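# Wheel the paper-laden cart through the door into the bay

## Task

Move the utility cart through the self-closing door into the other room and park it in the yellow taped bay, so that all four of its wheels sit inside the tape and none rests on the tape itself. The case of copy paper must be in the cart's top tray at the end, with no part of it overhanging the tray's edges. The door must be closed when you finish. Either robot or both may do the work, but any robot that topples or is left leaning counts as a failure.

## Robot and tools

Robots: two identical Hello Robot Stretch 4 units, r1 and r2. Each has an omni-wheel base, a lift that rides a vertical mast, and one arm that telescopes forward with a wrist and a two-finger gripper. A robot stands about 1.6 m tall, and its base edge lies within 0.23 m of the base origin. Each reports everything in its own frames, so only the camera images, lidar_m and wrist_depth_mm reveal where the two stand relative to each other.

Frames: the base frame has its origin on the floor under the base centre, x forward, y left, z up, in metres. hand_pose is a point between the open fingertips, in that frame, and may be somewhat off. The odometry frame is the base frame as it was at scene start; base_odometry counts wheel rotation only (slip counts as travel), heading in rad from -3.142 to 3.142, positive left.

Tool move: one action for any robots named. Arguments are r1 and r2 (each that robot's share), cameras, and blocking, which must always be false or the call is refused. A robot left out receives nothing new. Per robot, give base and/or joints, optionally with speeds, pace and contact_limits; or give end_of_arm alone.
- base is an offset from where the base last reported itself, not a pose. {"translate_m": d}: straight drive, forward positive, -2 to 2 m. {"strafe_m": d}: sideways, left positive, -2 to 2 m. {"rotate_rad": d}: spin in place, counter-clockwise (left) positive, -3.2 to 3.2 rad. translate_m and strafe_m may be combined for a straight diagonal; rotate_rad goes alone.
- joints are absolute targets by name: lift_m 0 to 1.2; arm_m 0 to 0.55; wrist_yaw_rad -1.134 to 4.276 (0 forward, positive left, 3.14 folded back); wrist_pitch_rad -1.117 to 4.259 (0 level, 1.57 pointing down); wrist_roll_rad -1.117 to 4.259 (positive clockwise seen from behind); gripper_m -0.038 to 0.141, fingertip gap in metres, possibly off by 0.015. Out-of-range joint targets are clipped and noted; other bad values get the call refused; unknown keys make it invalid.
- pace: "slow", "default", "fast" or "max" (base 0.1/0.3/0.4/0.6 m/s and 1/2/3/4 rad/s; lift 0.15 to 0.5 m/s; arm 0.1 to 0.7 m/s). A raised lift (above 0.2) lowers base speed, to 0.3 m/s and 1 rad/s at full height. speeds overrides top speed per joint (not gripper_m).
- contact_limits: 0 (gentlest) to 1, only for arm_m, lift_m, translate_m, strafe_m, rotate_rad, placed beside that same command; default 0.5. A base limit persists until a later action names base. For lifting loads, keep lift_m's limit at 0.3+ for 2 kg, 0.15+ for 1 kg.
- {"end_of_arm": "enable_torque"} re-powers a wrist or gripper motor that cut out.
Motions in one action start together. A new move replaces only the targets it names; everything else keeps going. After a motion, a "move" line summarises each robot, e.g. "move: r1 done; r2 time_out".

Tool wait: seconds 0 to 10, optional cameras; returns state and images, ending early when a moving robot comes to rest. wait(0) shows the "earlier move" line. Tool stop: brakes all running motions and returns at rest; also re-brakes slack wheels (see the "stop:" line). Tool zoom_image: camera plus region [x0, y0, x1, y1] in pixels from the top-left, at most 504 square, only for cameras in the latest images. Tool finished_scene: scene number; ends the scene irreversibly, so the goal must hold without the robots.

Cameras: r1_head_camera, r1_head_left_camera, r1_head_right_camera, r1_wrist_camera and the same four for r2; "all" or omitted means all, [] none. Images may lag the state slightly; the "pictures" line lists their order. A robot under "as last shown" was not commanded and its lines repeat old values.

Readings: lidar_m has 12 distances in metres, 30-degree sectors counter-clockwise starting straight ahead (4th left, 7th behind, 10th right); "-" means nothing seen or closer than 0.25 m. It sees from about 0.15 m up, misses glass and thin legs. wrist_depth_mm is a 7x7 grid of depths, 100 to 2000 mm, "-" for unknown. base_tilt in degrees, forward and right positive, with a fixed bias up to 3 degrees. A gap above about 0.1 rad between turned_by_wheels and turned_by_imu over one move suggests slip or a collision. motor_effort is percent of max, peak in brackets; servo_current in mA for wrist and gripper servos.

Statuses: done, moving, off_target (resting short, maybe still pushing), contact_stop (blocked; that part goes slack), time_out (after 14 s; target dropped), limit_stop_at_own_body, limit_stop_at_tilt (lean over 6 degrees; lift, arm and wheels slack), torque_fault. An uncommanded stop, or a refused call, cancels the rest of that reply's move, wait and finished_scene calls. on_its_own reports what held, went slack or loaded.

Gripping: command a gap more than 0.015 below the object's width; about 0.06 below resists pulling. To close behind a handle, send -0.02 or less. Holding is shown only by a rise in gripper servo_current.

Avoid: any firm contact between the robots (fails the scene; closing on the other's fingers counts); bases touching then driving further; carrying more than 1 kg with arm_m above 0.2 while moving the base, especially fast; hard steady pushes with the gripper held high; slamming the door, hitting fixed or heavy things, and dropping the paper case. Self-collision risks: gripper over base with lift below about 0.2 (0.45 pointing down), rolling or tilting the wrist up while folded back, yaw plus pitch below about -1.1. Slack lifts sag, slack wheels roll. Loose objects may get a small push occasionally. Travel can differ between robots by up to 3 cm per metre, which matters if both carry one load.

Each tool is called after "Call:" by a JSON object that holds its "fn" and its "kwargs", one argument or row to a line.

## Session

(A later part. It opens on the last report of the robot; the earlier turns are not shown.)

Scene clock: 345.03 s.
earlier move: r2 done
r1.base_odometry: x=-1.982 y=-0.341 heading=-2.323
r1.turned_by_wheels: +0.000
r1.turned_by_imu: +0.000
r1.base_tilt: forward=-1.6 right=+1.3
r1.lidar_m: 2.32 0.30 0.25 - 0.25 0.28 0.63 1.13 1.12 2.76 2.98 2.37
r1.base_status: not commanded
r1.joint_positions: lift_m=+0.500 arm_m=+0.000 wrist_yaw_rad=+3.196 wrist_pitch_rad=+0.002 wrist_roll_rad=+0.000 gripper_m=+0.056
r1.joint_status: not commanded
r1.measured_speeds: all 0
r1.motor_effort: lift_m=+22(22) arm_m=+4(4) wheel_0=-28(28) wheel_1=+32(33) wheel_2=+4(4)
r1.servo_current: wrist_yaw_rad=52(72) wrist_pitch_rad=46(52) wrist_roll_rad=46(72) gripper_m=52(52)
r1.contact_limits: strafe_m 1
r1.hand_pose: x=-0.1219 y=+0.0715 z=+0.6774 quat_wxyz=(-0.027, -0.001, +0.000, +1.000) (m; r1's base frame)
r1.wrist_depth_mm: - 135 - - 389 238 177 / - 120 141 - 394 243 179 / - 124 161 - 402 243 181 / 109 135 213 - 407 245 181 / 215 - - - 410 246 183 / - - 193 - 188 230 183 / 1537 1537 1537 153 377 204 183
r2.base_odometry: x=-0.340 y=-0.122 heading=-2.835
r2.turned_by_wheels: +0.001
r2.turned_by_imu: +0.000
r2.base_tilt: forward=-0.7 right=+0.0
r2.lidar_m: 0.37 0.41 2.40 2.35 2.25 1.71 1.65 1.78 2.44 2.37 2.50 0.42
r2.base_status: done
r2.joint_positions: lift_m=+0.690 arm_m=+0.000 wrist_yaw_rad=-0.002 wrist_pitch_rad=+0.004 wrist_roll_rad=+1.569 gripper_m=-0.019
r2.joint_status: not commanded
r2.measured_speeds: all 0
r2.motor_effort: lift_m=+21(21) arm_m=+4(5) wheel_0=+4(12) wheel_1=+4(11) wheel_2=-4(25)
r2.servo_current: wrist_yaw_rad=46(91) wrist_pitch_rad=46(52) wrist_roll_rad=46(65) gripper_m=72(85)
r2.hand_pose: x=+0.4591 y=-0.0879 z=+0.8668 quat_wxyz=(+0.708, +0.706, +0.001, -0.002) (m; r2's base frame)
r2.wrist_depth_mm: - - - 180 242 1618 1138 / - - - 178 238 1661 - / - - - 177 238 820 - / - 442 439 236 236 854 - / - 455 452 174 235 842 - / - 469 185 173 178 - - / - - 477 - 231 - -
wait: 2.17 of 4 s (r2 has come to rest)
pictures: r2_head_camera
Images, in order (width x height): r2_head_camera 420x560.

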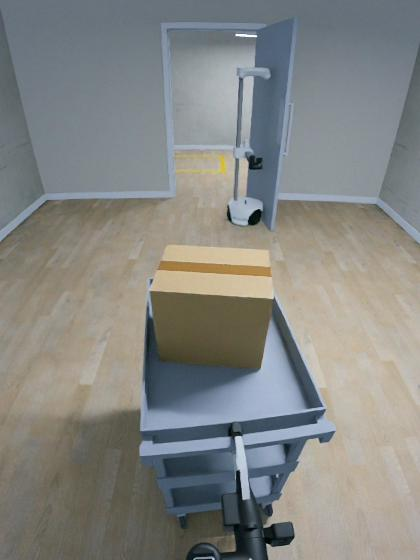

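Call:
{"fn": "move", "kwargs": {
  "r2": {"base":{"strafe_m":-0.12},"pace":"slow"},
  "blocking": false,
  "cameras": []
}}

Call:
{"fn": "wait", "kwargs": {
  "seconds": 4,
  "cameras": []
}}

Call:
{"fn": "move", "kwargs": {
  "r2": {"base":{"translate_m":0.35,"strafe_m":0.08},"pace":"default"},
  "blocking": false,
  "cameras": []
}}

Call:
{"fn": "wait", "kwargs": {
  "seconds": 4,
  "cameras": ["r2_head_camera","r2_head_left_camera","r1_head_right_camera"]
}}

Scene clock: 352.37 s.
move: r2 moving
r1: as last shown
r1.lidar_m: 2.32 0.26 0.25 - 0.25 0.25 0.66 1.16 1.14 2.76 2.97 2.35
r1.servo_current: wrist_yaw_rad=59(72) wrist_pitch_rad=39(46) wrist_roll_rad=46(65) gripper_m=39(46)
r1.contact_limits: strafe_m 1
r1.wrist_depth_mm: - 135 - - 392 236 177 / - 120 141 - 397 241 179 / - 124 161 - 402 242 181 / 108 136 213 - 410 244 182 / 214 - - - 413 244 182 / - - 193 - 187 230 183 / 1537 1537 1499 154 373 204 182
r2.base_odometry: x=-0.344 y=-0.108 heading=-2.835
r2.turned_by_wheels: +0.000
r2.turned_by_imu: +0.002
r2.base_tilt: forward=-0.7 right=+0.1
r2.lidar_m: 0.38 0.39 2.44 2.36 2.28 1.74 1.68 1.78 2.43 2.33 2.47 0.42
r2.base_status: strafe_m moving
r2.joint_positions: lift_m=+0.690 arm_m=+0.000 wrist_yaw_rad=+0.004 wrist_pitch_rad=+0.004 wrist_roll_rad=+1.569 gripper_m=-0.019
r2.joint_status: not commanded
r2.measured_speeds: translate_m=+0.000 strafe_m=-0.056 rotate_rad=+0.002 lift_m=+0.000 arm_m=+0.000 wrist_yaw_rad=+0.023 wrist_pitch_rad=+0.000 wrist_roll_rad=+0.000
r2.motor_effort: lift_m=+20(21) arm_m=+4(4) wheel_0=+12(14) wheel_1=-6(9) wheel_2=+1(3)
r2.servo_current: wrist_yaw_rad=46(52) wrist_pitch_rad=46(46) wrist_roll_rad=39(52) gripper_m=72(78)
r2.hand_pose: x=+0.4596 y=-0.0862 z=+0.8668 quat_wxyz=(+0.708, +0.706, +0.003, +0.000) (m; r2's base frame)
r2.wrist_depth_mm: - - - 178 239 1618 1138 / - - - 178 239 1618 - / - - - 176 237 820 - / - 442 439 235 235 842 - / - 459 459 174 234 831 - / - - 187 173 180 - - / - - 477 - 231 - -
pictures: none
No camera images: "cameras" was empty.

Scene clock: 354.20 s.
earlier move: r2 done
r1.base_odometry: x=-1.982 y=-0.341 heading=-2.323
r1.turned_by_wheels: +0.000
r1.turned_by_imu: +0.000
r1.base_tilt: forward=-1.6 right=+1.3
r1.lidar_m: 2.29 0.29 0.25 - 0.25 0.27 0.67 1.14 1.14 2.77 2.99 2.38
r1.base_status: not commanded
r1.joint_positions: lift_m=+0.500 arm_m=+0.000 wrist_yaw_rad=+3.196 wrist_pitch_rad=+0.002 wrist_roll_rad=+0.000 gripper_m=+0.056
r1.joint_status: not commanded
r1.measured_speeds: all 0
r1.motor_effort: lift_m=+22(22) arm_m=+4(4) wheel_0=-28(28) wheel_1=+33(33) wheel_2=+4(4)
r1.servo_current: wrist_yaw_rad=39(72) wrist_pitch_rad=39(52) wrist_roll_rad=39(65) gripper_m=39(46)
r1.contact_limits: strafe_m 1
r1.hand_pose: x=-0.1219 y=+0.0715 z=+0.6774 quat_wxyz=(-0.027, -0.001, +0.000, +1.000) (m; r1's base frame)
r1.wrist_depth_mm: - 135 - - 392 238 177 / - 120 141 - 397 241 179 / - 124 161 - 404 242 180 / 108 135 214 - 410 245 182 / 213 - - - 413 246 182 / - - 194 - 188 230 183 / 1499 1537 1537 153 375 204 182
r2.base_odometry: x=-0.376 y=-0.008 heading=-2.835
r2.turned_by_wheels: +0.000
r2.turned_by_imu: +0.001
r2.base_tilt: forward=-0.7 right=+0.0
r2.lidar_m: 0.36 0.35 2.51 2.46 2.29 1.73 1.68 1.75 2.31 2.23 2.40 0.47
r2.base_status: done
r2.joint_positions: lift_m=+0.690 arm_m=+0.000 wrist_yaw_rad=+0.006 wrist_pitch_rad=+0.004 wrist_roll_rad=+1.569 gripper_m=-0.019
r2.joint_status: not commanded
r2.measured_speeds: all 0
r2.motor_effort: lift_m=+20(21) arm_m=+4(5) wheel_0=+5(17) wheel_1=-3(9) wheel_2=+0(3)
r2.servo_current: wrist_yaw_rad=65(65) wrist_pitch_rad=46(52) wrist_roll_rad=52(52) gripper_m=72(85)
r2.hand_pose: x=+0.4598 y=-0.0858 z=+0.8668 quat_wxyz=(+0.708, +0.706, +0.004, +0.001) (m; r2's base frame)
r2.wrist_depth_mm: - - - 208 277 306 304 / - - - 200 266 1661 1160 / - - - 192 255 1661 - / - - 445 185 246 820 - / - 442 445 181 238 831 - / - 445 186 172 180 - - / - 445 449 - 224 - -
wait: 1.83 of 4 s (r2 has come to rest)
pictures: none
No camera images: "cameras" was empty.

Scene clock: 354.70 s.
move: r2 moving
r1: as last shown
r1.lidar_m: 2.27 0.32 0.25 - 0.25 0.27 0.64 1.15 1.12 2.75 2.99 2.32
r1.motor_effort: lift_m=+22(22) arm_m=+4(4) wheel_0=-28(28) wheel_1=+32(33) wheel_2=+4(4)
r1.servo_current: wrist_yaw_rad=39(65) wrist_pitch_rad=39(46) wrist_roll_rad=46(52) gripper_m=33(46)
r1.contact_limits: strafe_m 1
r1.wrist_depth_mm: - 135 - - 392 237 177 / - 120 141 - 397 241 179 / - 124 161 - 402 243 181 / 108 135 213 - 410 245 181 / 214 - - - 407 247 182 / - - 193 - 188 231 182 / 1537 1499 1499 153 375 205 182
r2.base_odometry: x=-0.404 y=-0.024 heading=-2.836
r2.turned_by_wheels: -0.001
r2.turned_by_imu: -0.001
r2.base_tilt: forward=-0.7 right=+0.1
r2.lidar_m: 0.34 0.35 2.49 2.46 2.32 1.77 1.69 1.80 2.33 2.26 2.39 0.46
r2.base_status: translate_m moving; strafe_m moving
r2.joint_positions: lift_m=+0.690 arm_m=+0.000 wrist_yaw_rad=-0.008 wrist_pitch_rad=+0.004 wrist_roll_rad=+1.569 gripper_m=-0.019
r2.joint_status: not commanded
r2.measured_speeds: translate_m=+0.121 strafe_m=+0.028 rotate_rad=-0.003 lift_m=+0.000 arm_m=+0.000 wrist_yaw_rad=-0.031 wrist_pitch_rad=+0.000 wrist_roll_rad=+0.000
r2.motor_effort: lift_m=+20(21) arm_m=+4(4) wheel_0=+4(10) wheel_1=+8(11) wheel_2=-22(22)
r2.servo_current: wrist_yaw_rad=52(59) wrist_pitch_rad=46(46) wrist_roll_rad=33(52) gripper_m=72(78)
r2.hand_pose: x=+0.4585 y=-0.0898 z=+0.8668 quat_wxyz=(+0.708, +0.706, -0.001, -0.004) (m; r2's base frame)
r2.wrist_depth_mm: - - - 220 293 304 303 / - - - 206 273 1661 1182 / - - - 195 260 1661 - / - - - 186 247 820 - / - 445 445 179 236 820 - / - 439 186 169 181 - - / - 433 436 - 219 - -
pictures: none
No camera images: "cameras" was empty.

Scene clock: 356.87 s.
earlier move: r2 done
r1.base_odometry: x=-1.982 y=-0.341 heading=-2.323
r1.turned_by_wheels: +0.000
r1.turned_by_imu: +0.000
r1.base_tilt: forward=-1.6 right=+1.3
r1.lidar_m: 1.95 0.31 0.25 - 0.25 0.26 0.66 1.15 1.15 2.76 2.99 1.95
r1.base_status: not commanded
r1.joint_positions: lift_m=+0.500 arm_m=+0.000 wrist_yaw_rad=+3.196 wrist_pitch_rad=+0.002 wrist_roll_rad=+0.000 gripper_m=+0.056
r1.joint_status: not commanded
r1.measured_speeds: all 0
r1.motor_effort: lift_m=+22(22) arm_m=+4(5) wheel_0=-27(28) wheel_1=+32(33) wheel_2=+4(4)
r1.servo_current: wrist_yaw_rad=52(78) wrist_pitch_rad=39(52) wrist_roll_rad=46(72) gripper_m=39(52)
r1.contact_limits: strafe_m 1
r1.hand_pose: x=-0.1219 y=+0.0715 z=+0.6774 quat_wxyz=(-0.027, -0.001, +0.000, +1.000) (m; r1's base frame)
r1.wrist_depth_mm: - 134 - - 394 237 177 / - 120 141 - 394 241 178 / - 124 161 - 404 242 181 / 108 136 213 - 410 245 182 / 214 - - - 413 247 182 / - - 193 - 187 230 183 / 1537 1537 1537 154 377 204 182
r2.base_odometry: x=-0.686 y=-0.190 heading=-2.834
r2.turned_by_wheels: +0.002
r2.turned_by_imu: +0.000
r2.base_tilt: forward=-0.6 right=+0.1
r2.lidar_m: 0.37 0.36 2.45 2.35 2.53 2.08 2.02 2.16 2.40 2.37 2.49 0.46
r2.base_status: done
r2.joint_positions: lift_m=+0.690 arm_m=+0.000 wrist_yaw_rad=+0.001 wrist_pitch_rad=+0.004 wrist_roll_rad=+1.569 gripper_m=-0.019
r2.joint_status: not commanded
r2.measured_speeds: all 0
r2.motor_effort: lift_m=+20(21) arm_m=+4(4) wheel_0=+6(10) wheel_1=+4(11) wheel_2=-2(23)
r2.servo_current: wrist_yaw_rad=46(78) wrist_pitch_rad=39(46) wrist_roll_rad=39(59) gripper_m=78(78)
r2.hand_pose: x=+0.4593 y=-0.0873 z=+0.8668 quat_wxyz=(+0.708, +0.706, +0.002, -0.001) (m; r2's base frame)
r2.wrist_depth_mm: - - - 202 267 1336 1098 / - - - 195 258 1661 521 / - - - 188 250 820 - / - - 449 183 244 854 - / - 445 445 179 237 831 - / - 449 186 173 179 - - / - 449 452 - 227 - -
wait: 2.17 of 4 s (r2 has come to rest)
pictures: r1_head_right_camera, r2_head_camera, r2_head_left_camera
Images, in order (width x height): r1_head_right_camera 420x672, r2_head_camera 420x560, r2_head_left_camera 420x672.

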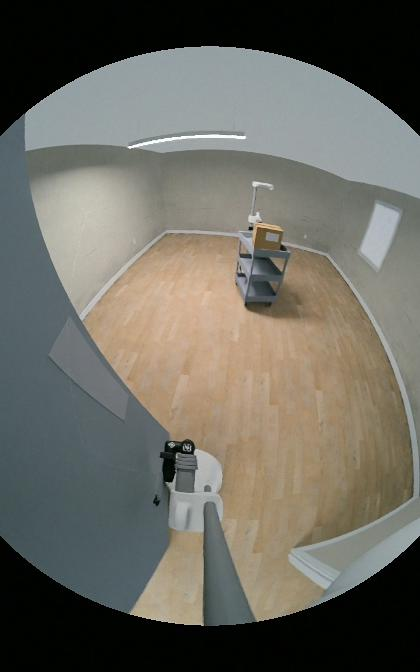

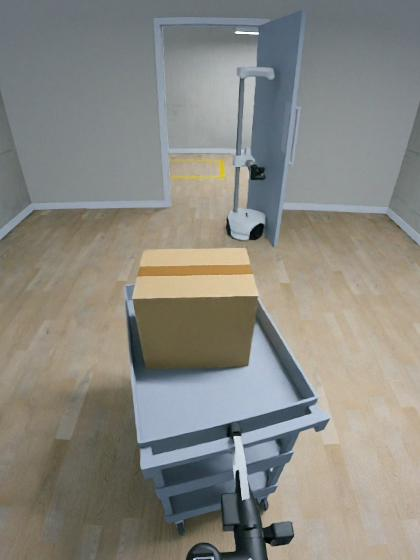

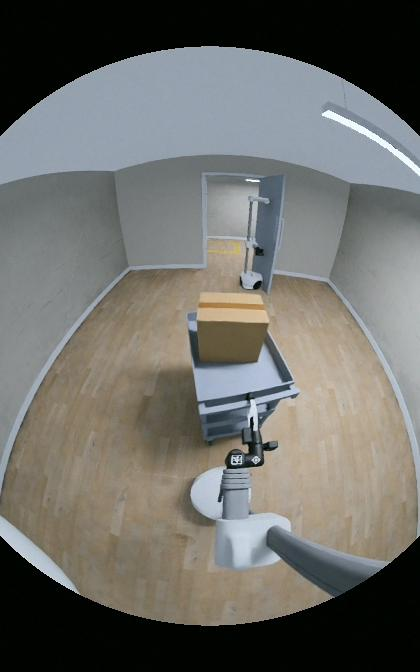

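Call:
{"fn": "move", "kwargs": {
  "r2": {"base":{"translate_m":0.33,"strafe_m":0.07},"pace":"default"},
  "blocking": false,
  "cameras": []
}}

Call:
{"fn": "wait", "kwargs": {
  "seconds": 4,
  "cameras": []
}}

Call:
{"fn": "move", "kwargs": {
  "r2": {"base":{"strafe_m":0.12},"pace":"slow"},
  "blocking": false,
  "cameras": []
}}

Call:
{"fn": "wait", "kwargs": {
  "seconds": 4,
  "cameras": ["r2_head_camera","r2_head_left_camera","r2_head_right_camera","r1_head_right_camera"]
}}

Scene clock: 366.27 s.
move: r2 moving
r1: as last shown
r1.turned_by_imu: -0.001
r1.lidar_m: 1.94 0.27 0.25 - 0.25 0.26 0.66 1.15 1.13 2.76 2.99 1.94
r1.motor_effort: lift_m=+22(22) arm_m=+4(4) wheel_0=-27(28) wheel_1=+32(33) wheel_2=+4(4)
r1.servo_current: wrist_yaw_rad=52(59) wrist_pitch_rad=46(52) wrist_roll_rad=39(59) gripper_m=46(46)
r1.contact_limits: strafe_m 1
r1.wrist_depth_mm: - 134 - - 392 237 177 / - 120 141 - 397 241 179 / - 124 161 - 404 243 181 / 108 135 214 - 407 245 182 / 215 - - - 410 245 183 / - - 193 - 187 231 183 / 1499 1576 1537 153 375 204 183
r2.base_odometry: x=-0.714 y=-0.205 heading=-2.835
r2.turned_by_wheels: +0.000
r2.turned_by_imu: +0.001
r2.base_tilt: forward=-0.7 right=+0.1
r2.lidar_m: 0.34 0.36 2.44 2.34 2.55 2.10 2.05 2.16 2.42 2.37 2.48 0.46
r2.base_status: translate_m moving; strafe_m moving
r2.joint_positions: lift_m=+0.690 arm_m=+0.000 wrist_yaw_rad=-0.001 wrist_pitch_rad=+0.004 wrist_roll_rad=+1.569 gripper_m=-0.019
r2.joint_status: not commanded
r2.measured_speeds: translate_m=+0.122 strafe_m=+0.027 rotate_rad=-0.004 lift_m=+0.000 arm_m=+0.000 wrist_yaw_rad=+0.000 wrist_pitch_rad=+0.000 wrist_roll_rad=+0.000
r2.motor_effort: lift_m=+20(21) arm_m=+4(4) wheel_0=+5(10) wheel_1=+10(11) wheel_2=-15(19)
r2.servo_current: wrist_yaw_rad=52(59) wrist_pitch_rad=46(46) wrist_roll_rad=65(65) gripper_m=65(78)
r2.hand_pose: x=+0.4592 y=-0.0878 z=+0.8668 quat_wxyz=(+0.708, +0.706, +0.001, -0.002) (m; r2's base frame)
r2.wrist_depth_mm: - - - 205 274 1397 1042 / - - - 198 264 1618 1182 / - - - 190 252 1661 - / - - 449 183 244 842 - / - 445 445 179 236 831 - / - 445 186 171 179 - - / - 449 449 - 223 - -
pictures: none
No camera images: "cameras" was empty.

Scene clock: 368.37 s.
earlier move: r2 done
r1.base_odometry: x=-1.982 y=-0.341 heading=-2.323
r1.turned_by_wheels: +0.000
r1.turned_by_imu: +0.000
r1.base_tilt: forward=-1.6 right=+1.3
r1.lidar_m: 1.83 0.30 0.25 - 0.25 0.27 0.64 1.14 1.13 2.75 2.97 1.66
r1.base_status: not commanded
r1.joint_positions: lift_m=+0.500 arm_m=+0.000 wrist_yaw_rad=+3.196 wrist_pitch_rad=+0.002 wrist_roll_rad=+0.000 gripper_m=+0.056
r1.joint_status: not commanded
r1.measured_speeds: all 0
r1.motor_effort: lift_m=+22(22) arm_m=+4(5) wheel_0=-28(28) wheel_1=+32(33) wheel_2=+4(4)
r1.servo_current: wrist_yaw_rad=46(72) wrist_pitch_rad=46(52) wrist_roll_rad=52(65) gripper_m=39(46)
r1.contact_limits: strafe_m 1
r1.hand_pose: x=-0.1219 y=+0.0715 z=+0.6774 quat_wxyz=(-0.027, -0.001, +0.000, +1.000) (m; r1's base frame)
r1.wrist_depth_mm: - 135 - - 389 237 177 / - 120 141 - 397 240 179 / - 124 161 - 407 242 181 / 108 135 213 - 410 245 182 / 213 - - - 410 246 182 / - - 194 - 187 231 183 / 1499 1499 1576 153 377 205 182
r2.base_odometry: x=-0.979 y=-0.356 heading=-2.834
r2.turned_by_wheels: +0.000
r2.turned_by_imu: +0.000
r2.base_tilt: forward=-0.7 right=+0.0
r2.lidar_m: 0.33 0.39 2.38 2.29 2.45 2.42 2.35 2.48 2.50 2.43 2.58 0.45
r2.base_status: done
r2.joint_positions: lift_m=+0.690 arm_m=+0.000 wrist_yaw_rad=-0.003 wrist_pitch_rad=+0.004 wrist_roll_rad=+1.569 gripper_m=-0.019
r2.joint_status: not commanded
r2.measured_speeds: all 0
r2.motor_effort: lift_m=+20(21) arm_m=+4(5) wheel_0=+3(10) wheel_1=+3(11) wheel_2=-4(20)
r2.servo_current: wrist_yaw_rad=59(65) wrist_pitch_rad=46(52) wrist_roll_rad=46(65) gripper_m=72(85)
r2.hand_pose: x=+0.4590 y=-0.0883 z=+0.8668 quat_wxyz=(+0.708, +0.706, +0.000, -0.003) (m; r2's base frame)
r2.wrist_depth_mm: - - - 198 265 1537 1138 / - - - 193 256 1661 535 / - - - 187 249 831 - / - - 445 182 242 854 - / - 445 449 178 237 831 - / - 452 186 173 179 - - / - 452 455 - 225 - -
wait: 2.10 of 4 s (r2 has come to rest)
pictures: none
No camera images: "cameras" was empty.

Scene clock: 368.87 s.
move: r2 moving
r1: as last shown
r1.lidar_m: 1.85 0.31 0.25 - 0.25 0.25 0.64 1.13 1.15 2.76 2.99 1.67
r1.motor_effort: lift_m=+22(22) arm_m=+4(4) wheel_0=-28(28) wheel_1=+32(33) wheel_2=+4(4)
r1.servo_current: wrist_yaw_rad=39(65) wrist_pitch_rad=39(52) wrist_roll_rad=46(65) gripper_m=39(52)
r1.contact_limits: strafe_m 1
r1.wrist_depth_mm: - 134 - - 392 237 177 / - 120 142 - 397 241 179 / - 124 161 - 404 242 181 / 108 135 214 - 407 245 182 / 214 - - - 407 245 182 / - - 193 - 187 231 182 / 1537 1537 1537 153 375 204 183
r2.base_odometry: x=-0.975 y=-0.370 heading=-2.835
r2.turned_by_wheels: +0.000
r2.turned_by_imu: -0.001
r2.base_tilt: forward=-0.7 right=+0.1
r2.lidar_m: 0.36 0.38 2.38 2.27 2.38 2.41 2.33 2.51 2.51 2.45 2.58 0.45
r2.base_status: strafe_m moving
r2.joint_positions: lift_m=+0.690 arm_m=+0.000 wrist_yaw_rad=-0.005 wrist_pitch_rad=+0.004 wrist_roll_rad=+1.569 gripper_m=-0.019
r2.joint_status: not commanded
r2.measured_speeds: translate_m=+0.000 strafe_m=+0.055 rotate_rad=+0.000 lift_m=+0.000 arm_m=+0.000 wrist_yaw_rad=-0.020 wrist_pitch_rad=+0.000 wrist_roll_rad=+0.000
r2.motor_effort: lift_m=+20(21) arm_m=+4(4) wheel_0=-15(15) wheel_1=+6(9) wheel_2=+1(3)
r2.servo_current: wrist_yaw_rad=52(65) wrist_pitch_rad=39(46) wrist_roll_rad=46(52) gripper_m=72(72)
r2.hand_pose: x=+0.4588 y=-0.0889 z=+0.8668 quat_wxyz=(+0.708, +0.706, +0.000, -0.003) (m; r2's base frame)
r2.wrist_depth_mm: - - - 200 266 1537 1160 / - - - 193 257 1661 525 / - - - 187 250 831 - / - - 445 182 244 842 - / - 445 445 178 236 831 - / - 445 186 172 181 - - / - 452 455 - 225 - -
pictures: none
No camera images: "cameras" was empty.

Scene clock: 370.70 s.
earlier move: r2 done
r1.base_odometry: x=-1.982 y=-0.341 heading=-2.323
r1.turned_by_wheels: +0.000
r1.turned_by_imu: +0.000
r1.base_tilt: forward=-1.6 right=+1.3
r1.lidar_m: 1.99 0.30 0.25 - 0.25 0.26 0.64 1.15 1.13 2.76 3.00 1.68
r1.base_status: not commanded
r1.joint_positions: lift_m=+0.500 arm_m=+0.000 wrist_yaw_rad=+3.196 wrist_pitch_rad=+0.002 wrist_roll_rad=+0.000 gripper_m=+0.056
r1.joint_status: not commanded
r1.measured_speeds: all 0
r1.motor_effort: lift_m=+22(22) arm_m=+4(4) wheel_0=-27(28) wheel_1=+32(33) wheel_2=+4(4)
r1.servo_current: wrist_yaw_rad=39(72) wrist_pitch_rad=39(52) wrist_roll_rad=46(78) gripper_m=39(52)
r1.contact_limits: strafe_m 1
r1.hand_pose: x=-0.1219 y=+0.0715 z=+0.6774 quat_wxyz=(-0.027, -0.001, +0.000, +1.000) (m; r1's base frame)
r1.wrist_depth_mm: - 135 - - 394 238 177 / - 120 141 - 394 241 179 / - 124 162 - 402 243 180 / 108 135 214 - 410 244 182 / 214 - - - 413 246 182 / - - 195 - 187 230 182 / 1537 1537 1537 154 375 204 183
r2.base_odometry: x=-0.943 y=-0.470 heading=-2.835
r2.turned_by_wheels: +0.000
r2.turned_by_imu: +0.000
r2.base_tilt: forward=-0.7 right=+0.1
r2.lidar_m: 0.38 0.41 2.24 2.18 2.29 2.42 2.33 2.49 2.62 2.54 2.70 0.43
r2.base_status: done
r2.joint_positions: lift_m=+0.690 arm_m=+0.000 wrist_yaw_rad=-0.005 wrist_pitch_rad=+0.004 wrist_roll_rad=+1.569 gripper_m=-0.019
r2.joint_status: not commanded
r2.measured_speeds: all 0
r2.motor_effort: lift_m=+21(21) arm_m=+4(4) wheel_0=-6(17) wheel_1=+3(9) wheel_2=+0(3)
r2.servo_current: wrist_yaw_rad=52(65) wrist_pitch_rad=46(52) wrist_roll_rad=39(59) gripper_m=72(85)
r2.hand_pose: x=+0.4588 y=-0.0889 z=+0.8668 quat_wxyz=(+0.708, +0.706, +0.000, -0.003) (m; r2's base frame)
r2.wrist_depth_mm: - - - 171 231 1618 1138 / - - - 171 232 1464 - / - - 430 172 233 798 - / - 445 442 232 233 842 - / - 462 459 173 234 854 - / - - 186 173 180 - - / - - 488 - 235 1576 -
wait: 1.83 of 4 s (r2 has come to rest)
pictures: r1_head_right_camera, r2_head_camera, r2_head_left_camera, r2_head_right_camera
Images, in order (width x height): r1_head_right_camera 420x672, r2_head_camera 420x560, r2_head_left_camera 420x672, r2_head_right_camera 420x672.

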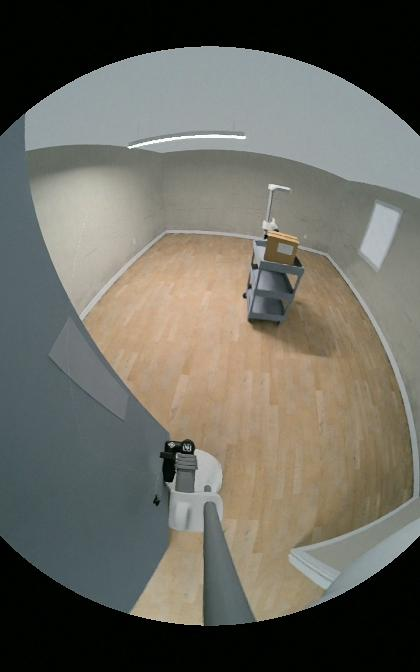

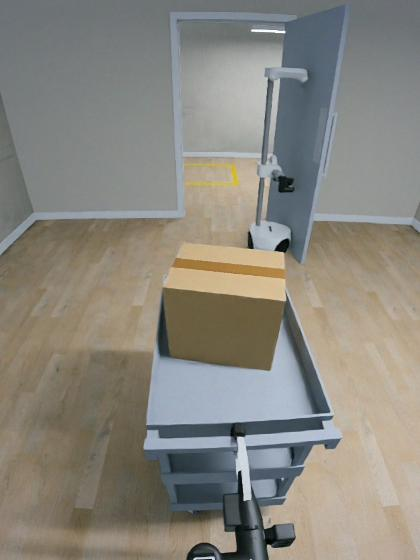

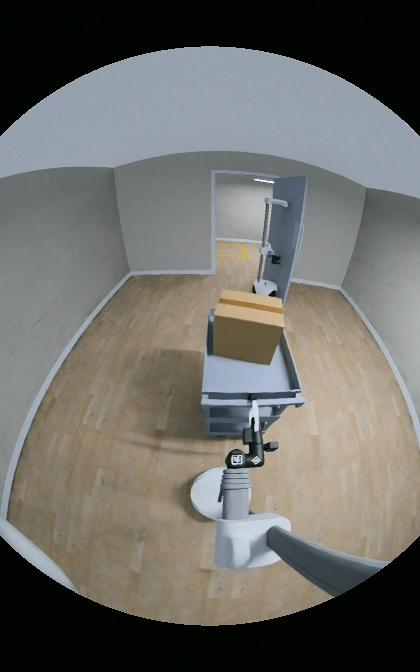

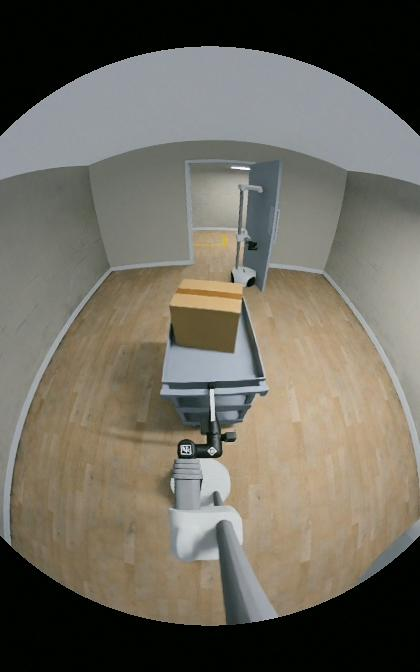

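Call:
{"fn": "move", "kwargs": {
  "r1": {"base":{"translate_m":0.22,"strafe_m":0.1},"pace":"slow","contact_limits":{"strafe_m":0.8,"translate_m":0.8}},
  "blocking": false,
  "cameras": []
}}

Call:
{"fn": "wait", "kwargs": {
  "seconds": 5,
  "cameras": ["r2_head_camera","r1_head_left_camera","r1_head_right_camera"]
}}

r1: "contact_limits": strafe_m and translate_m are given together and make one move, which takes one limit: state it under one of them only
Scene clock: 414.30 s.
r1.base_odometry: x=-1.982 y=-0.341 heading=-2.323
r1.turned_by_wheels: +0.000
r1.turned_by_imu: -0.003
r1.base_tilt: forward=-1.6 right=+1.3
r1.lidar_m: 1.98 0.30 0.25 - 0.25 0.27 0.65 1.14 1.14 2.76 3.00 1.66
r1.base_status: not commanded
r1.joint_positions: lift_m=+0.500 arm_m=+0.000 wrist_yaw_rad=+3.196 wrist_pitch_rad=+0.002 wrist_roll_rad=+0.000 gripper_m=+0.056
r1.joint_status: not commanded
r1.measured_speeds: all 0
r1.motor_effort: lift_m=+22(22) arm_m=+4(4) wheel_0=-28(28) wheel_1=+32(33) wheel_2=+4(4)
r1.servo_current: wrist_yaw_rad=39(72) wrist_pitch_rad=46(52) wrist_roll_rad=59(78) gripper_m=39(52)
r1.contact_limits: strafe_m 1
r1.hand_pose: x=-0.1219 y=+0.0715 z=+0.6774 quat_wxyz=(-0.027, -0.001, +0.000, +1.000) (m; r1's base frame)
r1.wrist_depth_mm: - 134 - - 392 238 177 / - 120 141 - 397 240 179 / - 124 162 - 402 242 180 / 108 135 214 - 410 245 182 / 213 - - - 413 246 183 / - - 194 - 188 230 182 / 1537 1537 1537 153 373 203 182
r2.base_odometry: x=-0.943 y=-0.470 heading=-2.835
r2.turned_by_wheels: +0.000
r2.turned_by_imu: +0.006
r2.base_tilt: forward=-0.7 right=+0.1
r2.lidar_m: 0.39 0.40 2.26 2.18 2.28 2.41 2.35 2.48 2.59 2.55 2.71 0.43
r2.base_status: done
r2.joint_positions: lift_m=+0.690 arm_m=+0.000 wrist_yaw_rad=-0.005 wrist_pitch_rad=+0.004 wrist_roll_rad=+1.569 gripper_m=-0.019
r2.joint_status: not commanded
r2.measured_speeds: all 0
r2.motor_effort: lift_m=+20(21) arm_m=+4(4) wheel_0=-7(17) wheel_1=+3(9) wheel_2=+0(3)
r2.servo_current: wrist_yaw_rad=52(65) wrist_pitch_rad=46(52) wrist_roll_rad=52(59) gripper_m=72(85)
r2.hand_pose: x=+0.4588 y=-0.0889 z=+0.8668 quat_wxyz=(+0.708, +0.706, +0.000, -0.003) (m; r2's base frame)
r2.wrist_depth_mm: - - - 172 231 1618 1138 / - - - 172 232 1430 - / - - 433 172 233 809 - / - 445 442 233 233 842 - / - 466 455 173 234 842 - / - - 186 173 180 - - / - - 492 - 235 1537 -
pictures: none

not run: a call was refused earlier in this reply.

Call:
{"fn": "move", "kwargs": {
  "r1": {"base":{"translate_m":0.22,"strafe_m":0.1},"pace":"slow","contact_limits":{"translate_m":0.9}},
  "blocking": false,
  "cameras": []
}}

Call:
{"fn": "wait", "kwargs": {
  "seconds": 5,
  "cameras": ["r2_head_camera","r1_head_left_camera","r1_head_right_camera"]
}}

Scene clock: 418.73 s.
move: r1 contact_stop
r1.base_odometry: x=-1.987 y=-0.345 heading=-2.302
r1.turned_by_wheels: +0.022
r1.turned_by_imu: +0.021
r1.base_tilt: forward=-1.6 right=+1.3
r1.lidar_m: 2.22 0.29 0.25 - 0.25 0.25 0.71 1.13 1.20 2.78 3.01 1.69
r1.base_status: translate_m contact_stop; strafe_m contact_stop
r1.joint_positions: lift_m=+0.500 arm_m=+0.000 wrist_yaw_rad=+3.196 wrist_pitch_rad=+0.002 wrist_roll_rad=+0.000 gripper_m=+0.056
r1.joint_status: not commanded
r1.measured_speeds: translate_m=+0.008 strafe_m=-0.011 rotate_rad=+0.059 lift_m=+0.000 arm_m=+0.000 wrist_yaw_rad=-0.001 wrist_pitch_rad=+0.000 wrist_roll_rad=+0.000
r1.on_its_own: the wheels are slack since a contact_stop
r1.motor_effort: lift_m=+22(22) arm_m=+4(4) wheel_0=-4(29) wheel_1=+8(38) wheel_2=-2(6)
r1.servo_current: wrist_yaw_rad=46(59) wrist_pitch_rad=39(46) wrist_roll_rad=39(59) gripper_m=46(46)
r1.contact_limits: translate_m 0.9
r1.hand_pose: x=-0.1219 y=+0.0715 z=+0.6774 quat_wxyz=(-0.027, -0.001, +0.000, +1.000) (m; r1's base frame)
r1.wrist_depth_mm: - 135 - - 404 240 177 / - 123 145 - 410 243 178 / - 124 190 - 415 245 181 / 109 136 202 - 424 247 181 / 217 - - - 427 248 182 / - - 193 - 187 248 182 / 1537 1576 1537 153 384 205 183
r2.base_odometry: x=-0.943 y=-0.470 heading=-2.835
r2.turned_by_wheels: +0.000
r2.turned_by_imu: +0.001
r2.base_tilt: forward=-0.7 right=+0.1
r2.lidar_m: 0.39 0.41 2.25 2.17 2.31 2.41 2.34 2.45 2.60 2.55 2.71 0.43
r2.base_status: not commanded
r2.joint_positions: lift_m=+0.690 arm_m=+0.000 wrist_yaw_rad=-0.005 wrist_pitch_rad=+0.004 wrist_roll_rad=+1.569 gripper_m=-0.019
r2.joint_status: not commanded
r2.measured_speeds: all 0
r2.motor_effort: lift_m=+20(21) arm_m=+4(4) wheel_0=-6(7) wheel_1=+3(4) wheel_2=+0(0)
r2.servo_current: wrist_yaw_rad=59(65) wrist_pitch_rad=39(46) wrist_roll_rad=65(65) gripper_m=78(78)
r2.hand_pose: x=+0.4588 y=-0.0889 z=+0.8668 quat_wxyz=(+0.708, +0.706, +0.000, -0.003) (m; r2's base frame)
r2.wrist_depth_mm: - - - 172 231 1661 1160 / - - - 172 232 1430 - / - - 433 172 232 798 - / - 445 439 233 232 842 - / - 462 459 173 234 842 - / - - 186 173 179 - - / - - 488 - 234 1537 -
pictures: none
No camera images: "cameras" was empty.

not run: a stop that you did not command came earlier in this reply.

Call:
{"fn": "move", "kwargs": {
  "r1": {"base":{"translate_m":0.18},"pace":"slow","contact_limits":{"translate_m":0.9}},
  "blocking": false,
  "cameras": []
}}

Call:
{"fn": "wait", "kwargs": {
  "seconds": 5,
  "cameras": ["r2_head_camera","r1_head_left_camera","r1_head_right_camera"]
}}

Scene clock: 422.57 s.
earlier move: r1 contact_stop
move: r1 moving
r1.base_odometry: x=-2.003 y=-0.348 heading=-2.298
r1.turned_by_wheels: +0.004
r1.turned_by_imu: +0.004
r1.base_tilt: forward=-1.6 right=+1.3
r1.lidar_m: 2.22 0.29 0.25 - 0.25 0.28 3.96 1.14 1.23 2.74 3.02 1.66
r1.base_status: earlier translate_m contact_stop (by the wheels' count: +0.007 of +0.220); earlier strafe_m contact_stop (by the wheels' count: -0.011 of +0.100); translate_m moving
r1.joint_positions: lift_m=+0.500 arm_m=+0.000 wrist_yaw_rad=+3.196 wrist_pitch_rad=+0.002 wrist_roll_rad=+0.000 gripper_m=+0.056
r1.joint_status: not commanded
r1.measured_speeds: translate_m=+0.049 strafe_m=+0.000 rotate_rad=+0.003 lift_m=+0.000 arm_m=+0.000 wrist_yaw_rad=+0.000 wrist_pitch_rad=+0.000 wrist_roll_rad=+0.000
r1.motor_effort: lift_m=+22(22) arm_m=+4(4) wheel_0=+4(4) wheel_1=+11(11) wheel_2=-6(7)
r1.servo_current: wrist_yaw_rad=39(52) wrist_pitch_rad=39(46) wrist_roll_rad=39(59) gripper_m=39(46)
r1.contact_limits: translate_m 0.9
r1.hand_pose: x=-0.1219 y=+0.0715 z=+0.6774 quat_wxyz=(-0.027, -0.001, +0.000, +1.000) (m; r1's base frame)
r1.wrist_depth_mm: - 135 - - 480 245 179 / - 123 145 - 433 249 181 / - 124 190 - 442 251 183 / 109 135 203 - 449 253 184 / 216 - - - 452 255 185 / - - 194 - 187 255 186 / 1499 1499 1537 154 407 222 185
r2: as last shown
r2.base_tilt: forward=-0.6 right=+0.0
r2.lidar_m: 0.38 0.42 2.25 2.16 2.31 2.40 2.35 2.48 2.63 2.56 2.72 0.44
r2.motor_effort: lift_m=+21(21) arm_m=+4(4) wheel_0=-6(7) wheel_1=+4(4) wheel_2=+0(0)
r2.servo_current: wrist_yaw_rad=52(59) wrist_pitch_rad=46(46) wrist_roll_rad=39(65) gripper_m=78(78)
r2.wrist_depth_mm: - - - 171 231 1661 1138 / - - - 172 232 1464 - / - - 433 171 232 798 - / - 442 442 232 234 842 - / - 462 459 173 233 820 - / - - 186 173 179 - - / - - 488 - 235 1576 -
pictures: none
No camera images: "cameras" was empty.

Scene clock: 425.17 s.
earlier move: r1 done
r1.base_odometry: x=-2.114 y=-0.473 heading=-2.298
r1.turned_by_wheels: +0.000
r1.turned_by_imu: +0.000
r1.base_tilt: forward=-1.6 right=+1.3
r1.lidar_m: 4.88 2.50 0.25 - 0.25 0.29 0.77 1.24 1.51 2.77 3.06 1.51
r1.base_status: done
r1.joint_positions: lift_m=+0.500 arm_m=+0.000 wrist_yaw_rad=+3.196 wrist_pitch_rad=+0.002 wrist_roll_rad=+0.000 gripper_m=+0.056
r1.joint_status: not commanded
r1.measured_speeds: all 0
r1.motor_effort: lift_m=+22(22) arm_m=+4(5) wheel_0=+0(6) wheel_1=+7(11) wheel_2=-3(8)
r1.servo_current: wrist_yaw_rad=59(72) wrist_pitch_rad=39(52) wrist_roll_rad=39(65) gripper_m=39(46)
r1.contact_limits: translate_m 0.9
r1.hand_pose: x=-0.1219 y=+0.0715 z=+0.6774 quat_wxyz=(-0.027, -0.001, +0.000, +1.000) (m; r1's base frame)
r1.wrist_depth_mm: - 135 - - 433 246 180 / - 122 145 - 436 249 182 / - 124 189 - 442 253 184 / 109 135 203 - 449 255 185 / 216 - - - 455 256 186 / - - 194 - 187 256 186 / 1537 1576 1499 154 413 223 186
r2.base_odometry: x=-0.943 y=-0.470 heading=-2.835
r2.turned_by_wheels: +0.000
r2.turned_by_imu: +0.000
r2.base_tilt: forward=-0.7 right=+0.0
r2.lidar_m: 0.38 0.43 2.25 2.13 2.30 2.38 2.34 2.50 2.64 2.56 2.70 0.42
r2.base_status: not commanded
r2.joint_positions: lift_m=+0.690 arm_m=+0.000 wrist_yaw_rad=-0.005 wrist_pitch_rad=+0.004 wrist_roll_rad=+1.569 gripper_m=-0.019
r2.joint_status: not commanded
r2.measured_speeds: all 0
r2.motor_effort: lift_m=+21(21) arm_m=+4(4) wheel_0=-7(7) wheel_1=+4(4) wheel_2=+0(1)
r2.servo_current: wrist_yaw_rad=65(65) wrist_pitch_rad=39(46) wrist_roll_rad=39(65) gripper_m=72(78)
r2.hand_pose: x=+0.4588 y=-0.0889 z=+0.8668 quat_wxyz=(+0.708, +0.706, +0.000, -0.003) (m; r2's base frame)
r2.wrist_depth_mm: - - - 171 231 1661 1138 / - - - 172 232 1576 - / - - 436 172 233 820 - / - 442 445 233 232 842 - / - 462 459 173 233 831 - / - - 186 173 179 - - / - - 492 - 234 1576 -
wait: 2.60 of 5 s (r1 has come to rest)
pictures: r1_head_left_camera, r1_head_right_camera, r2_head_camera
Images, in order (width x height): r1_head_left_camera 420x672, r1_head_right_camera 420x672, r2_head_camera 420x560.

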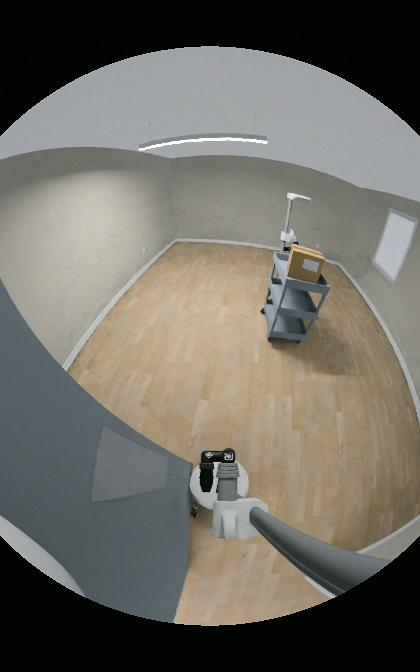

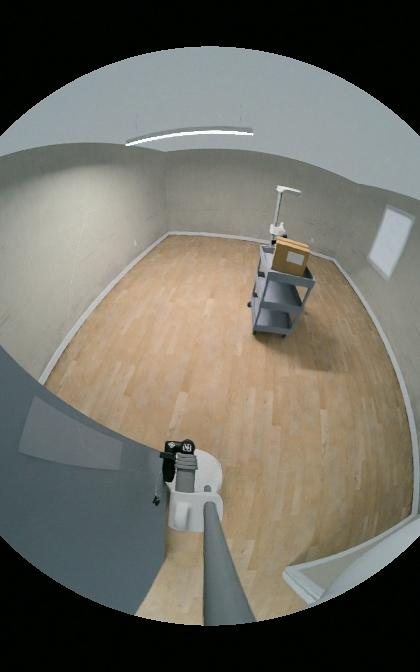

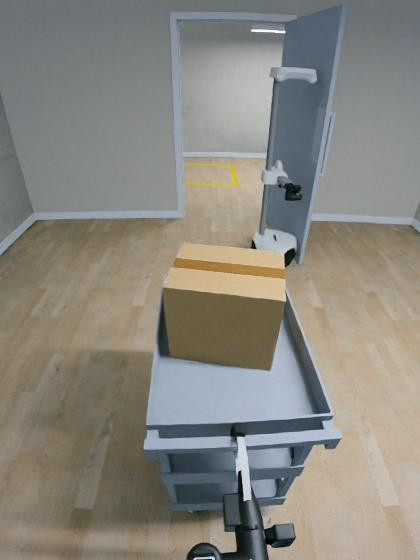

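Call:
{"fn": "move", "kwargs": {
  "r2": {"base":{"translate_m":0.4,"strafe_m":0.02},"pace":"default"},
  "blocking": false,
  "cameras": []
}}

Call:
{"fn": "wait", "kwargs": {
  "seconds": 4,
  "cameras": ["r2_head_camera","r1_head_right_camera"]
}}

Scene clock: 463.00 s.
move: r2 moving
r1: as last shown
r1.turned_by_imu: -0.002
r1.lidar_m: 4.90 2.50 0.25 - 0.25 0.25 0.75 1.25 1.50 2.77 3.05 1.47
r1.motor_effort: lift_m=+22(22) arm_m=+4(4) wheel_0=+0(1) wheel_1=+7(8) wheel_2=-3(3)
r1.servo_current: wrist_yaw_rad=46(52) wrist_pitch_rad=39(46) wrist_roll_rad=46(65) gripper_m=33(46)
r1.contact_limits: translate_m 0.9
r1.wrist_depth_mm: - 135 - - 430 245 180 / - 123 145 - 433 249 181 / - 124 189 - 445 251 183 / 109 136 203 - 452 253 185 / 216 - - - 455 257 186 / - - 194 - 187 257 186 / 1576 1537 1537 153 413 224 185
r2.base_odometry: x=-0.972 y=-0.481 heading=-2.835
r2.turned_by_wheels: +0.000
r2.turned_by_imu: +0.005
r2.base_tilt: forward=-0.7 right=+0.1
r2.lidar_m: 0.39 0.41 2.23 2.13 2.30 2.44 2.35 2.50 2.65 2.55 2.73 0.44
r2.base_status: translate_m moving; strafe_m moving
r2.joint_positions: lift_m=+0.690 arm_m=+0.000 wrist_yaw_rad=-0.005 wrist_pitch_rad=+0.004 wrist_roll_rad=+1.569 gripper_m=-0.019
r2.joint_status: not commanded
r2.measured_speeds: translate_m=+0.122 strafe_m=+0.007 rotate_rad=+0.001 lift_m=+0.000 arm_m=+0.000 wrist_yaw_rad=+0.000 wrist_pitch_rad=+0.000 wrist_roll_rad=+0.000
r2.motor_effort: lift_m=+20(20) arm_m=+4(4) wheel_0=+5(10) wheel_1=+8(10) wheel_2=-19(19)
r2.servo_current: wrist_yaw_rad=46(65) wrist_pitch_rad=46(46) wrist_roll_rad=46(59) gripper_m=72(78)
r2.hand_pose: x=+0.4588 y=-0.0889 z=+0.8668 quat_wxyz=(+0.708, +0.706, +0.000, -0.003) (m; r2's base frame)
r2.wrist_depth_mm: - - - 171 232 1661 1182 / - - - 171 232 1537 - / - - 433 172 232 809 - / - 442 439 232 232 842 - / - 462 459 172 232 831 - / - - 186 172 180 - - / - - 484 - 233 1618 -
pictures: none
No camera images: "cameras" was empty.

Scene clock: 465.33 s.
earlier move: r2 done
r1.base_odometry: x=-2.114 y=-0.473 heading=-2.298
r1.turned_by_wheels: +0.000
r1.turned_by_imu: +0.000
r1.base_tilt: forward=-1.6 right=+1.3
r1.lidar_m: 4.90 2.48 0.25 - 0.25 0.28 0.75 1.26 1.51 2.77 1.41 1.16
r1.base_status: not commanded
r1.joint_positions: lift_m=+0.500 arm_m=+0.000 wrist_yaw_rad=+3.196 wrist_pitch_rad=+0.002 wrist_roll_rad=+0.000 gripper_m=+0.056
r1.joint_status: not commanded
r1.measured_speeds: all 0
r1.motor_effort: lift_m=+22(22) arm_m=+4(5) wheel_0=+0(1) wheel_1=+7(8) wheel_2=-3(3)
r1.servo_current: wrist_yaw_rad=65(65) wrist_pitch_rad=46(52) wrist_roll_rad=59(65) gripper_m=46(46)
r1.contact_limits: translate_m 0.9
r1.hand_pose: x=-0.1219 y=+0.0715 z=+0.6774 quat_wxyz=(-0.027, -0.001, +0.000, +1.000) (m; r1's base frame)
r1.wrist_depth_mm: - 135 - - 430 247 180 / - 123 145 - 436 250 182 / - 124 189 - 439 251 183 / 109 136 203 - 449 255 184 / 216 - - - 455 255 186 / - - 193 - 187 258 186 / 1576 1499 1537 153 410 223 185
r2.base_odometry: x=-1.318 y=-0.610 heading=-2.834
r2.turned_by_wheels: +0.001
r2.turned_by_imu: +0.003
r2.base_tilt: forward=-0.7 right=+0.1
r2.lidar_m: 0.38 0.41 2.19 2.15 2.26 2.83 2.75 2.93 2.68 2.61 2.76 0.44
r2.base_status: done
r2.joint_positions: lift_m=+0.690 arm_m=+0.000 wrist_yaw_rad=+0.002 wrist_pitch_rad=+0.004 wrist_roll_rad=+1.569 gripper_m=-0.019
r2.joint_status: not commanded
r2.measured_speeds: all 0
r2.motor_effort: lift_m=+20(21) arm_m=+4(4) wheel_0=+6(15) wheel_1=+3(11) wheel_2=+0(19)
r2.servo_current: wrist_yaw_rad=65(65) wrist_pitch_rad=39(46) wrist_roll_rad=65(65) gripper_m=72(78)
r2.hand_pose: x=+0.4594 y=-0.0869 z=+0.8668 quat_wxyz=(+0.708, +0.706, +0.002, -0.001) (m; r2's base frame)
r2.wrist_depth_mm: - - - 175 236 1537 1205 / - - - 174 236 1499 - / - - 433 174 236 820 - / - 442 442 233 233 831 - / - 455 452 173 235 831 - / - - 186 172 179 - - / - - 480 - 233 - -
wait: 2.33 of 4 s (r2 has come to rest)
pictures: r1_head_right_camera, r2_head_camera
Images, in order (width x height): r1_head_right_camera 420x672, r2_head_camera 420x560.

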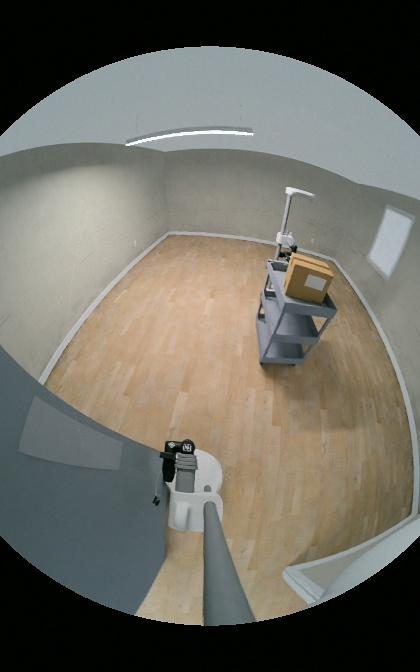

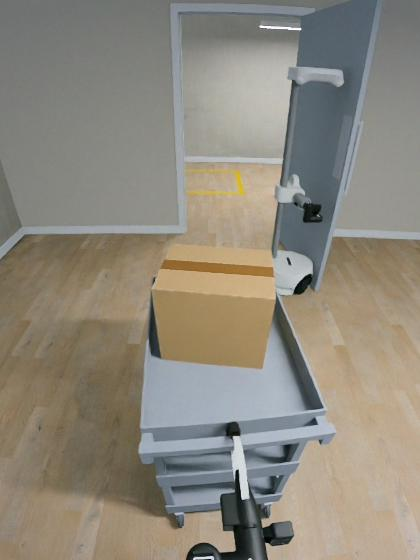

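Call:
{"fn": "move", "kwargs": {
  "r2": {"base":{"translate_m":0.35,"strafe_m":0.03},"pace":"default"},
  "blocking": false,
  "cameras": []
}}

Call:
{"fn": "wait", "kwargs": {
  "seconds": 4,
  "cameras": ["r2_head_camera","r2_head_left_camera","r2_head_right_camera","r1_head_right_camera"]
}}

Scene clock: 470.73 s.
move: r2 moving
r1: as last shown
r1.lidar_m: 4.89 2.47 0.25 - 0.25 0.28 0.74 1.26 1.50 2.76 1.37 1.10
r1.motor_effort: lift_m=+22(22) arm_m=+4(4) wheel_0=+0(0) wheel_1=+7(8) wheel_2=-3(3)
r1.servo_current: wrist_yaw_rad=72(72) wrist_pitch_rad=46(46) wrist_roll_rad=33(65) gripper_m=33(46)
r1.contact_limits: translate_m 0.9
r1.wrist_depth_mm: - 135 - - 427 247 180 / - 123 145 - 433 249 181 / - 124 189 - 445 252 185 / 109 135 202 - 449 254 185 / 216 - - - 459 256 185 / - - 194 - 187 258 186 / 1537 1537 1576 153 415 224 186
r2.base_odometry: x=-1.347 y=-0.622 heading=-2.834
r2.turned_by_wheels: +0.000
r2.turned_by_imu: +0.001
r2.base_tilt: forward=-0.7 right=+0.0
r2.lidar_m: 0.38 0.41 2.21 2.15 2.25 2.87 2.77 2.95 2.66 2.61 2.75 0.42
r2.base_status: translate_m moving; strafe_m moving
r2.joint_positions: lift_m=+0.690 arm_m=+0.000 wrist_yaw_rad=+0.002 wrist_pitch_rad=+0.004 wrist_roll_rad=+1.569 gripper_m=-0.019
r2.joint_status: not commanded
r2.measured_speeds: translate_m=+0.122 strafe_m=+0.011 rotate_rad=+0.003 lift_m=+0.000 arm_m=+0.000 wrist_yaw_rad=+0.000 wrist_pitch_rad=+0.000 wrist_roll_rad=+0.000
r2.motor_effort: lift_m=+20(21) arm_m=+4(4) wheel_0=+6(14) wheel_1=+9(11) wheel_2=-15(17)
r2.servo_current: wrist_yaw_rad=46(52) wrist_pitch_rad=46(46) wrist_roll_rad=52(52) gripper_m=72(78)
r2.hand_pose: x=+0.4594 y=-0.0869 z=+0.8668 quat_wxyz=(+0.708, +0.706, +0.002, -0.001) (m; r2's base frame)
r2.wrist_depth_mm: - - 1808 177 239 1499 1205 / - - - 176 238 1708 - / - - 654 175 236 809 - / - 445 442 234 234 831 - / - 459 455 174 233 831 - / - - 185 172 179 - - / - - 477 - 231 - -
pictures: none
No camera images: "cameras" was empty.

Scene clock: 472.90 s.
earlier move: r2 done
r1.base_odometry: x=-2.114 y=-0.473 heading=-2.298
r1.turned_by_wheels: +0.000
r1.turned_by_imu: +0.000
r1.base_tilt: forward=-1.6 right=+1.3
r1.lidar_m: 4.89 2.50 0.25 - 0.25 0.26 0.79 1.27 1.49 2.76 0.93 0.87
r1.base_status: not commanded
r1.joint_positions: lift_m=+0.500 arm_m=+0.000 wrist_yaw_rad=+3.196 wrist_pitch_rad=+0.002 wrist_roll_rad=+0.000 gripper_m=+0.056
r1.joint_status: not commanded
r1.measured_speeds: all 0
r1.motor_effort: lift_m=+22(22) arm_m=+4(5) wheel_0=+0(1) wheel_1=+7(8) wheel_2=-3(3)
r1.servo_current: wrist_yaw_rad=65(78) wrist_pitch_rad=39(46) wrist_roll_rad=52(65) gripper_m=39(46)
r1.contact_limits: translate_m 0.9
r1.hand_pose: x=-0.1219 y=+0.0715 z=+0.6774 quat_wxyz=(-0.027, -0.001, +0.000, +1.000) (m; r1's base frame)
r1.wrist_depth_mm: - 135 - - 430 246 180 / - 123 145 - 436 249 182 / - 124 189 - 442 252 184 / 109 136 203 - 449 255 184 / 216 - - - 455 256 186 / - - 194 - 188 258 186 / 1499 1537 1499 153 410 223 186
r2.base_odometry: x=-1.642 y=-0.745 heading=-2.834
r2.turned_by_wheels: +0.000
r2.turned_by_imu: +0.000
r2.base_tilt: forward=-0.6 right=+0.1
r2.lidar_m: 0.38 0.37 2.14 2.09 2.23 3.17 3.11 3.26 2.71 2.63 2.82 0.42
r2.base_status: done
r2.joint_positions: lift_m=+0.690 arm_m=+0.000 wrist_yaw_rad=-0.002 wrist_pitch_rad=+0.004 wrist_roll_rad=+1.569 gripper_m=-0.019
r2.joint_status: not commanded
r2.measured_speeds: all 0
r2.motor_effort: lift_m=+20(21) arm_m=+4(4) wheel_0=+2(14) wheel_1=+3(11) wheel_2=-3(18)
r2.servo_current: wrist_yaw_rad=46(59) wrist_pitch_rad=39(52) wrist_roll_rad=46(59) gripper_m=78(85)
r2.hand_pose: x=+0.4591 y=-0.0880 z=+0.8668 quat_wxyz=(+0.708, +0.706, +0.001, -0.002) (m; r2's base frame)
r2.wrist_depth_mm: - 1576 - 187 251 1397 1160 / - - - 185 247 1464 - / - - - 182 243 809 - / - 445 439 179 239 842 - / - 455 452 176 235 831 - / - 459 186 173 179 - - / - - 466 - 229 - -
wait: 2.17 of 4 s (r2 has come to rest)
pictures: r1_head_right_camera, r2_head_camera, r2_head_left_camera, r2_head_right_camera
Images, in order (width x height): r1_head_right_camera 420x672, r2_head_camera 420x560, r2_head_left_camera 420x672, r2_head_right_camera 420x672.

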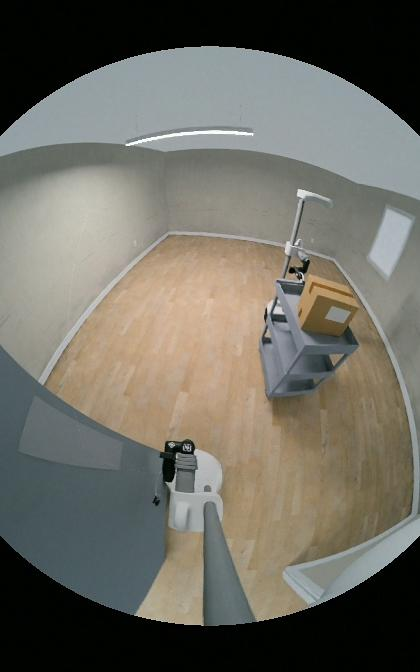

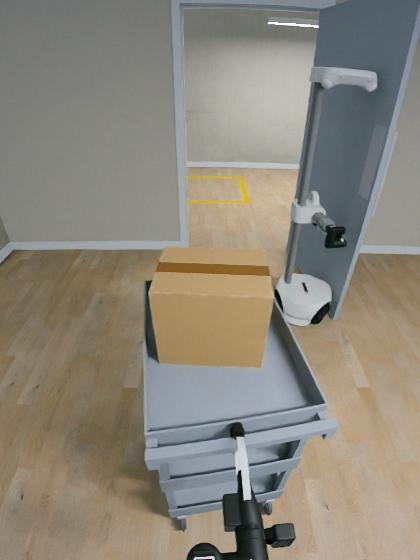

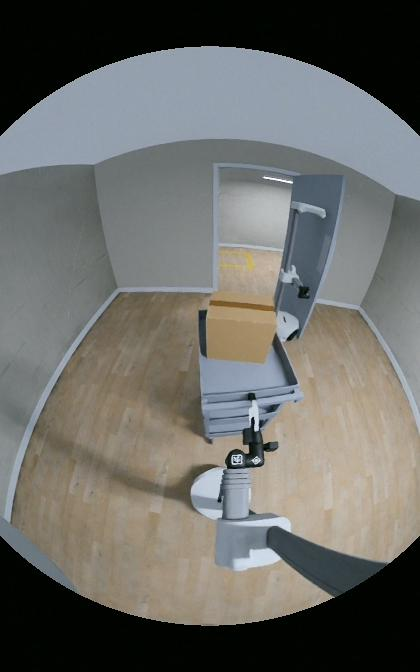

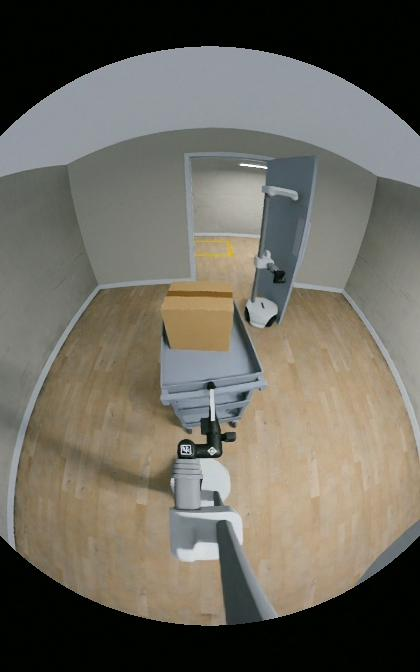

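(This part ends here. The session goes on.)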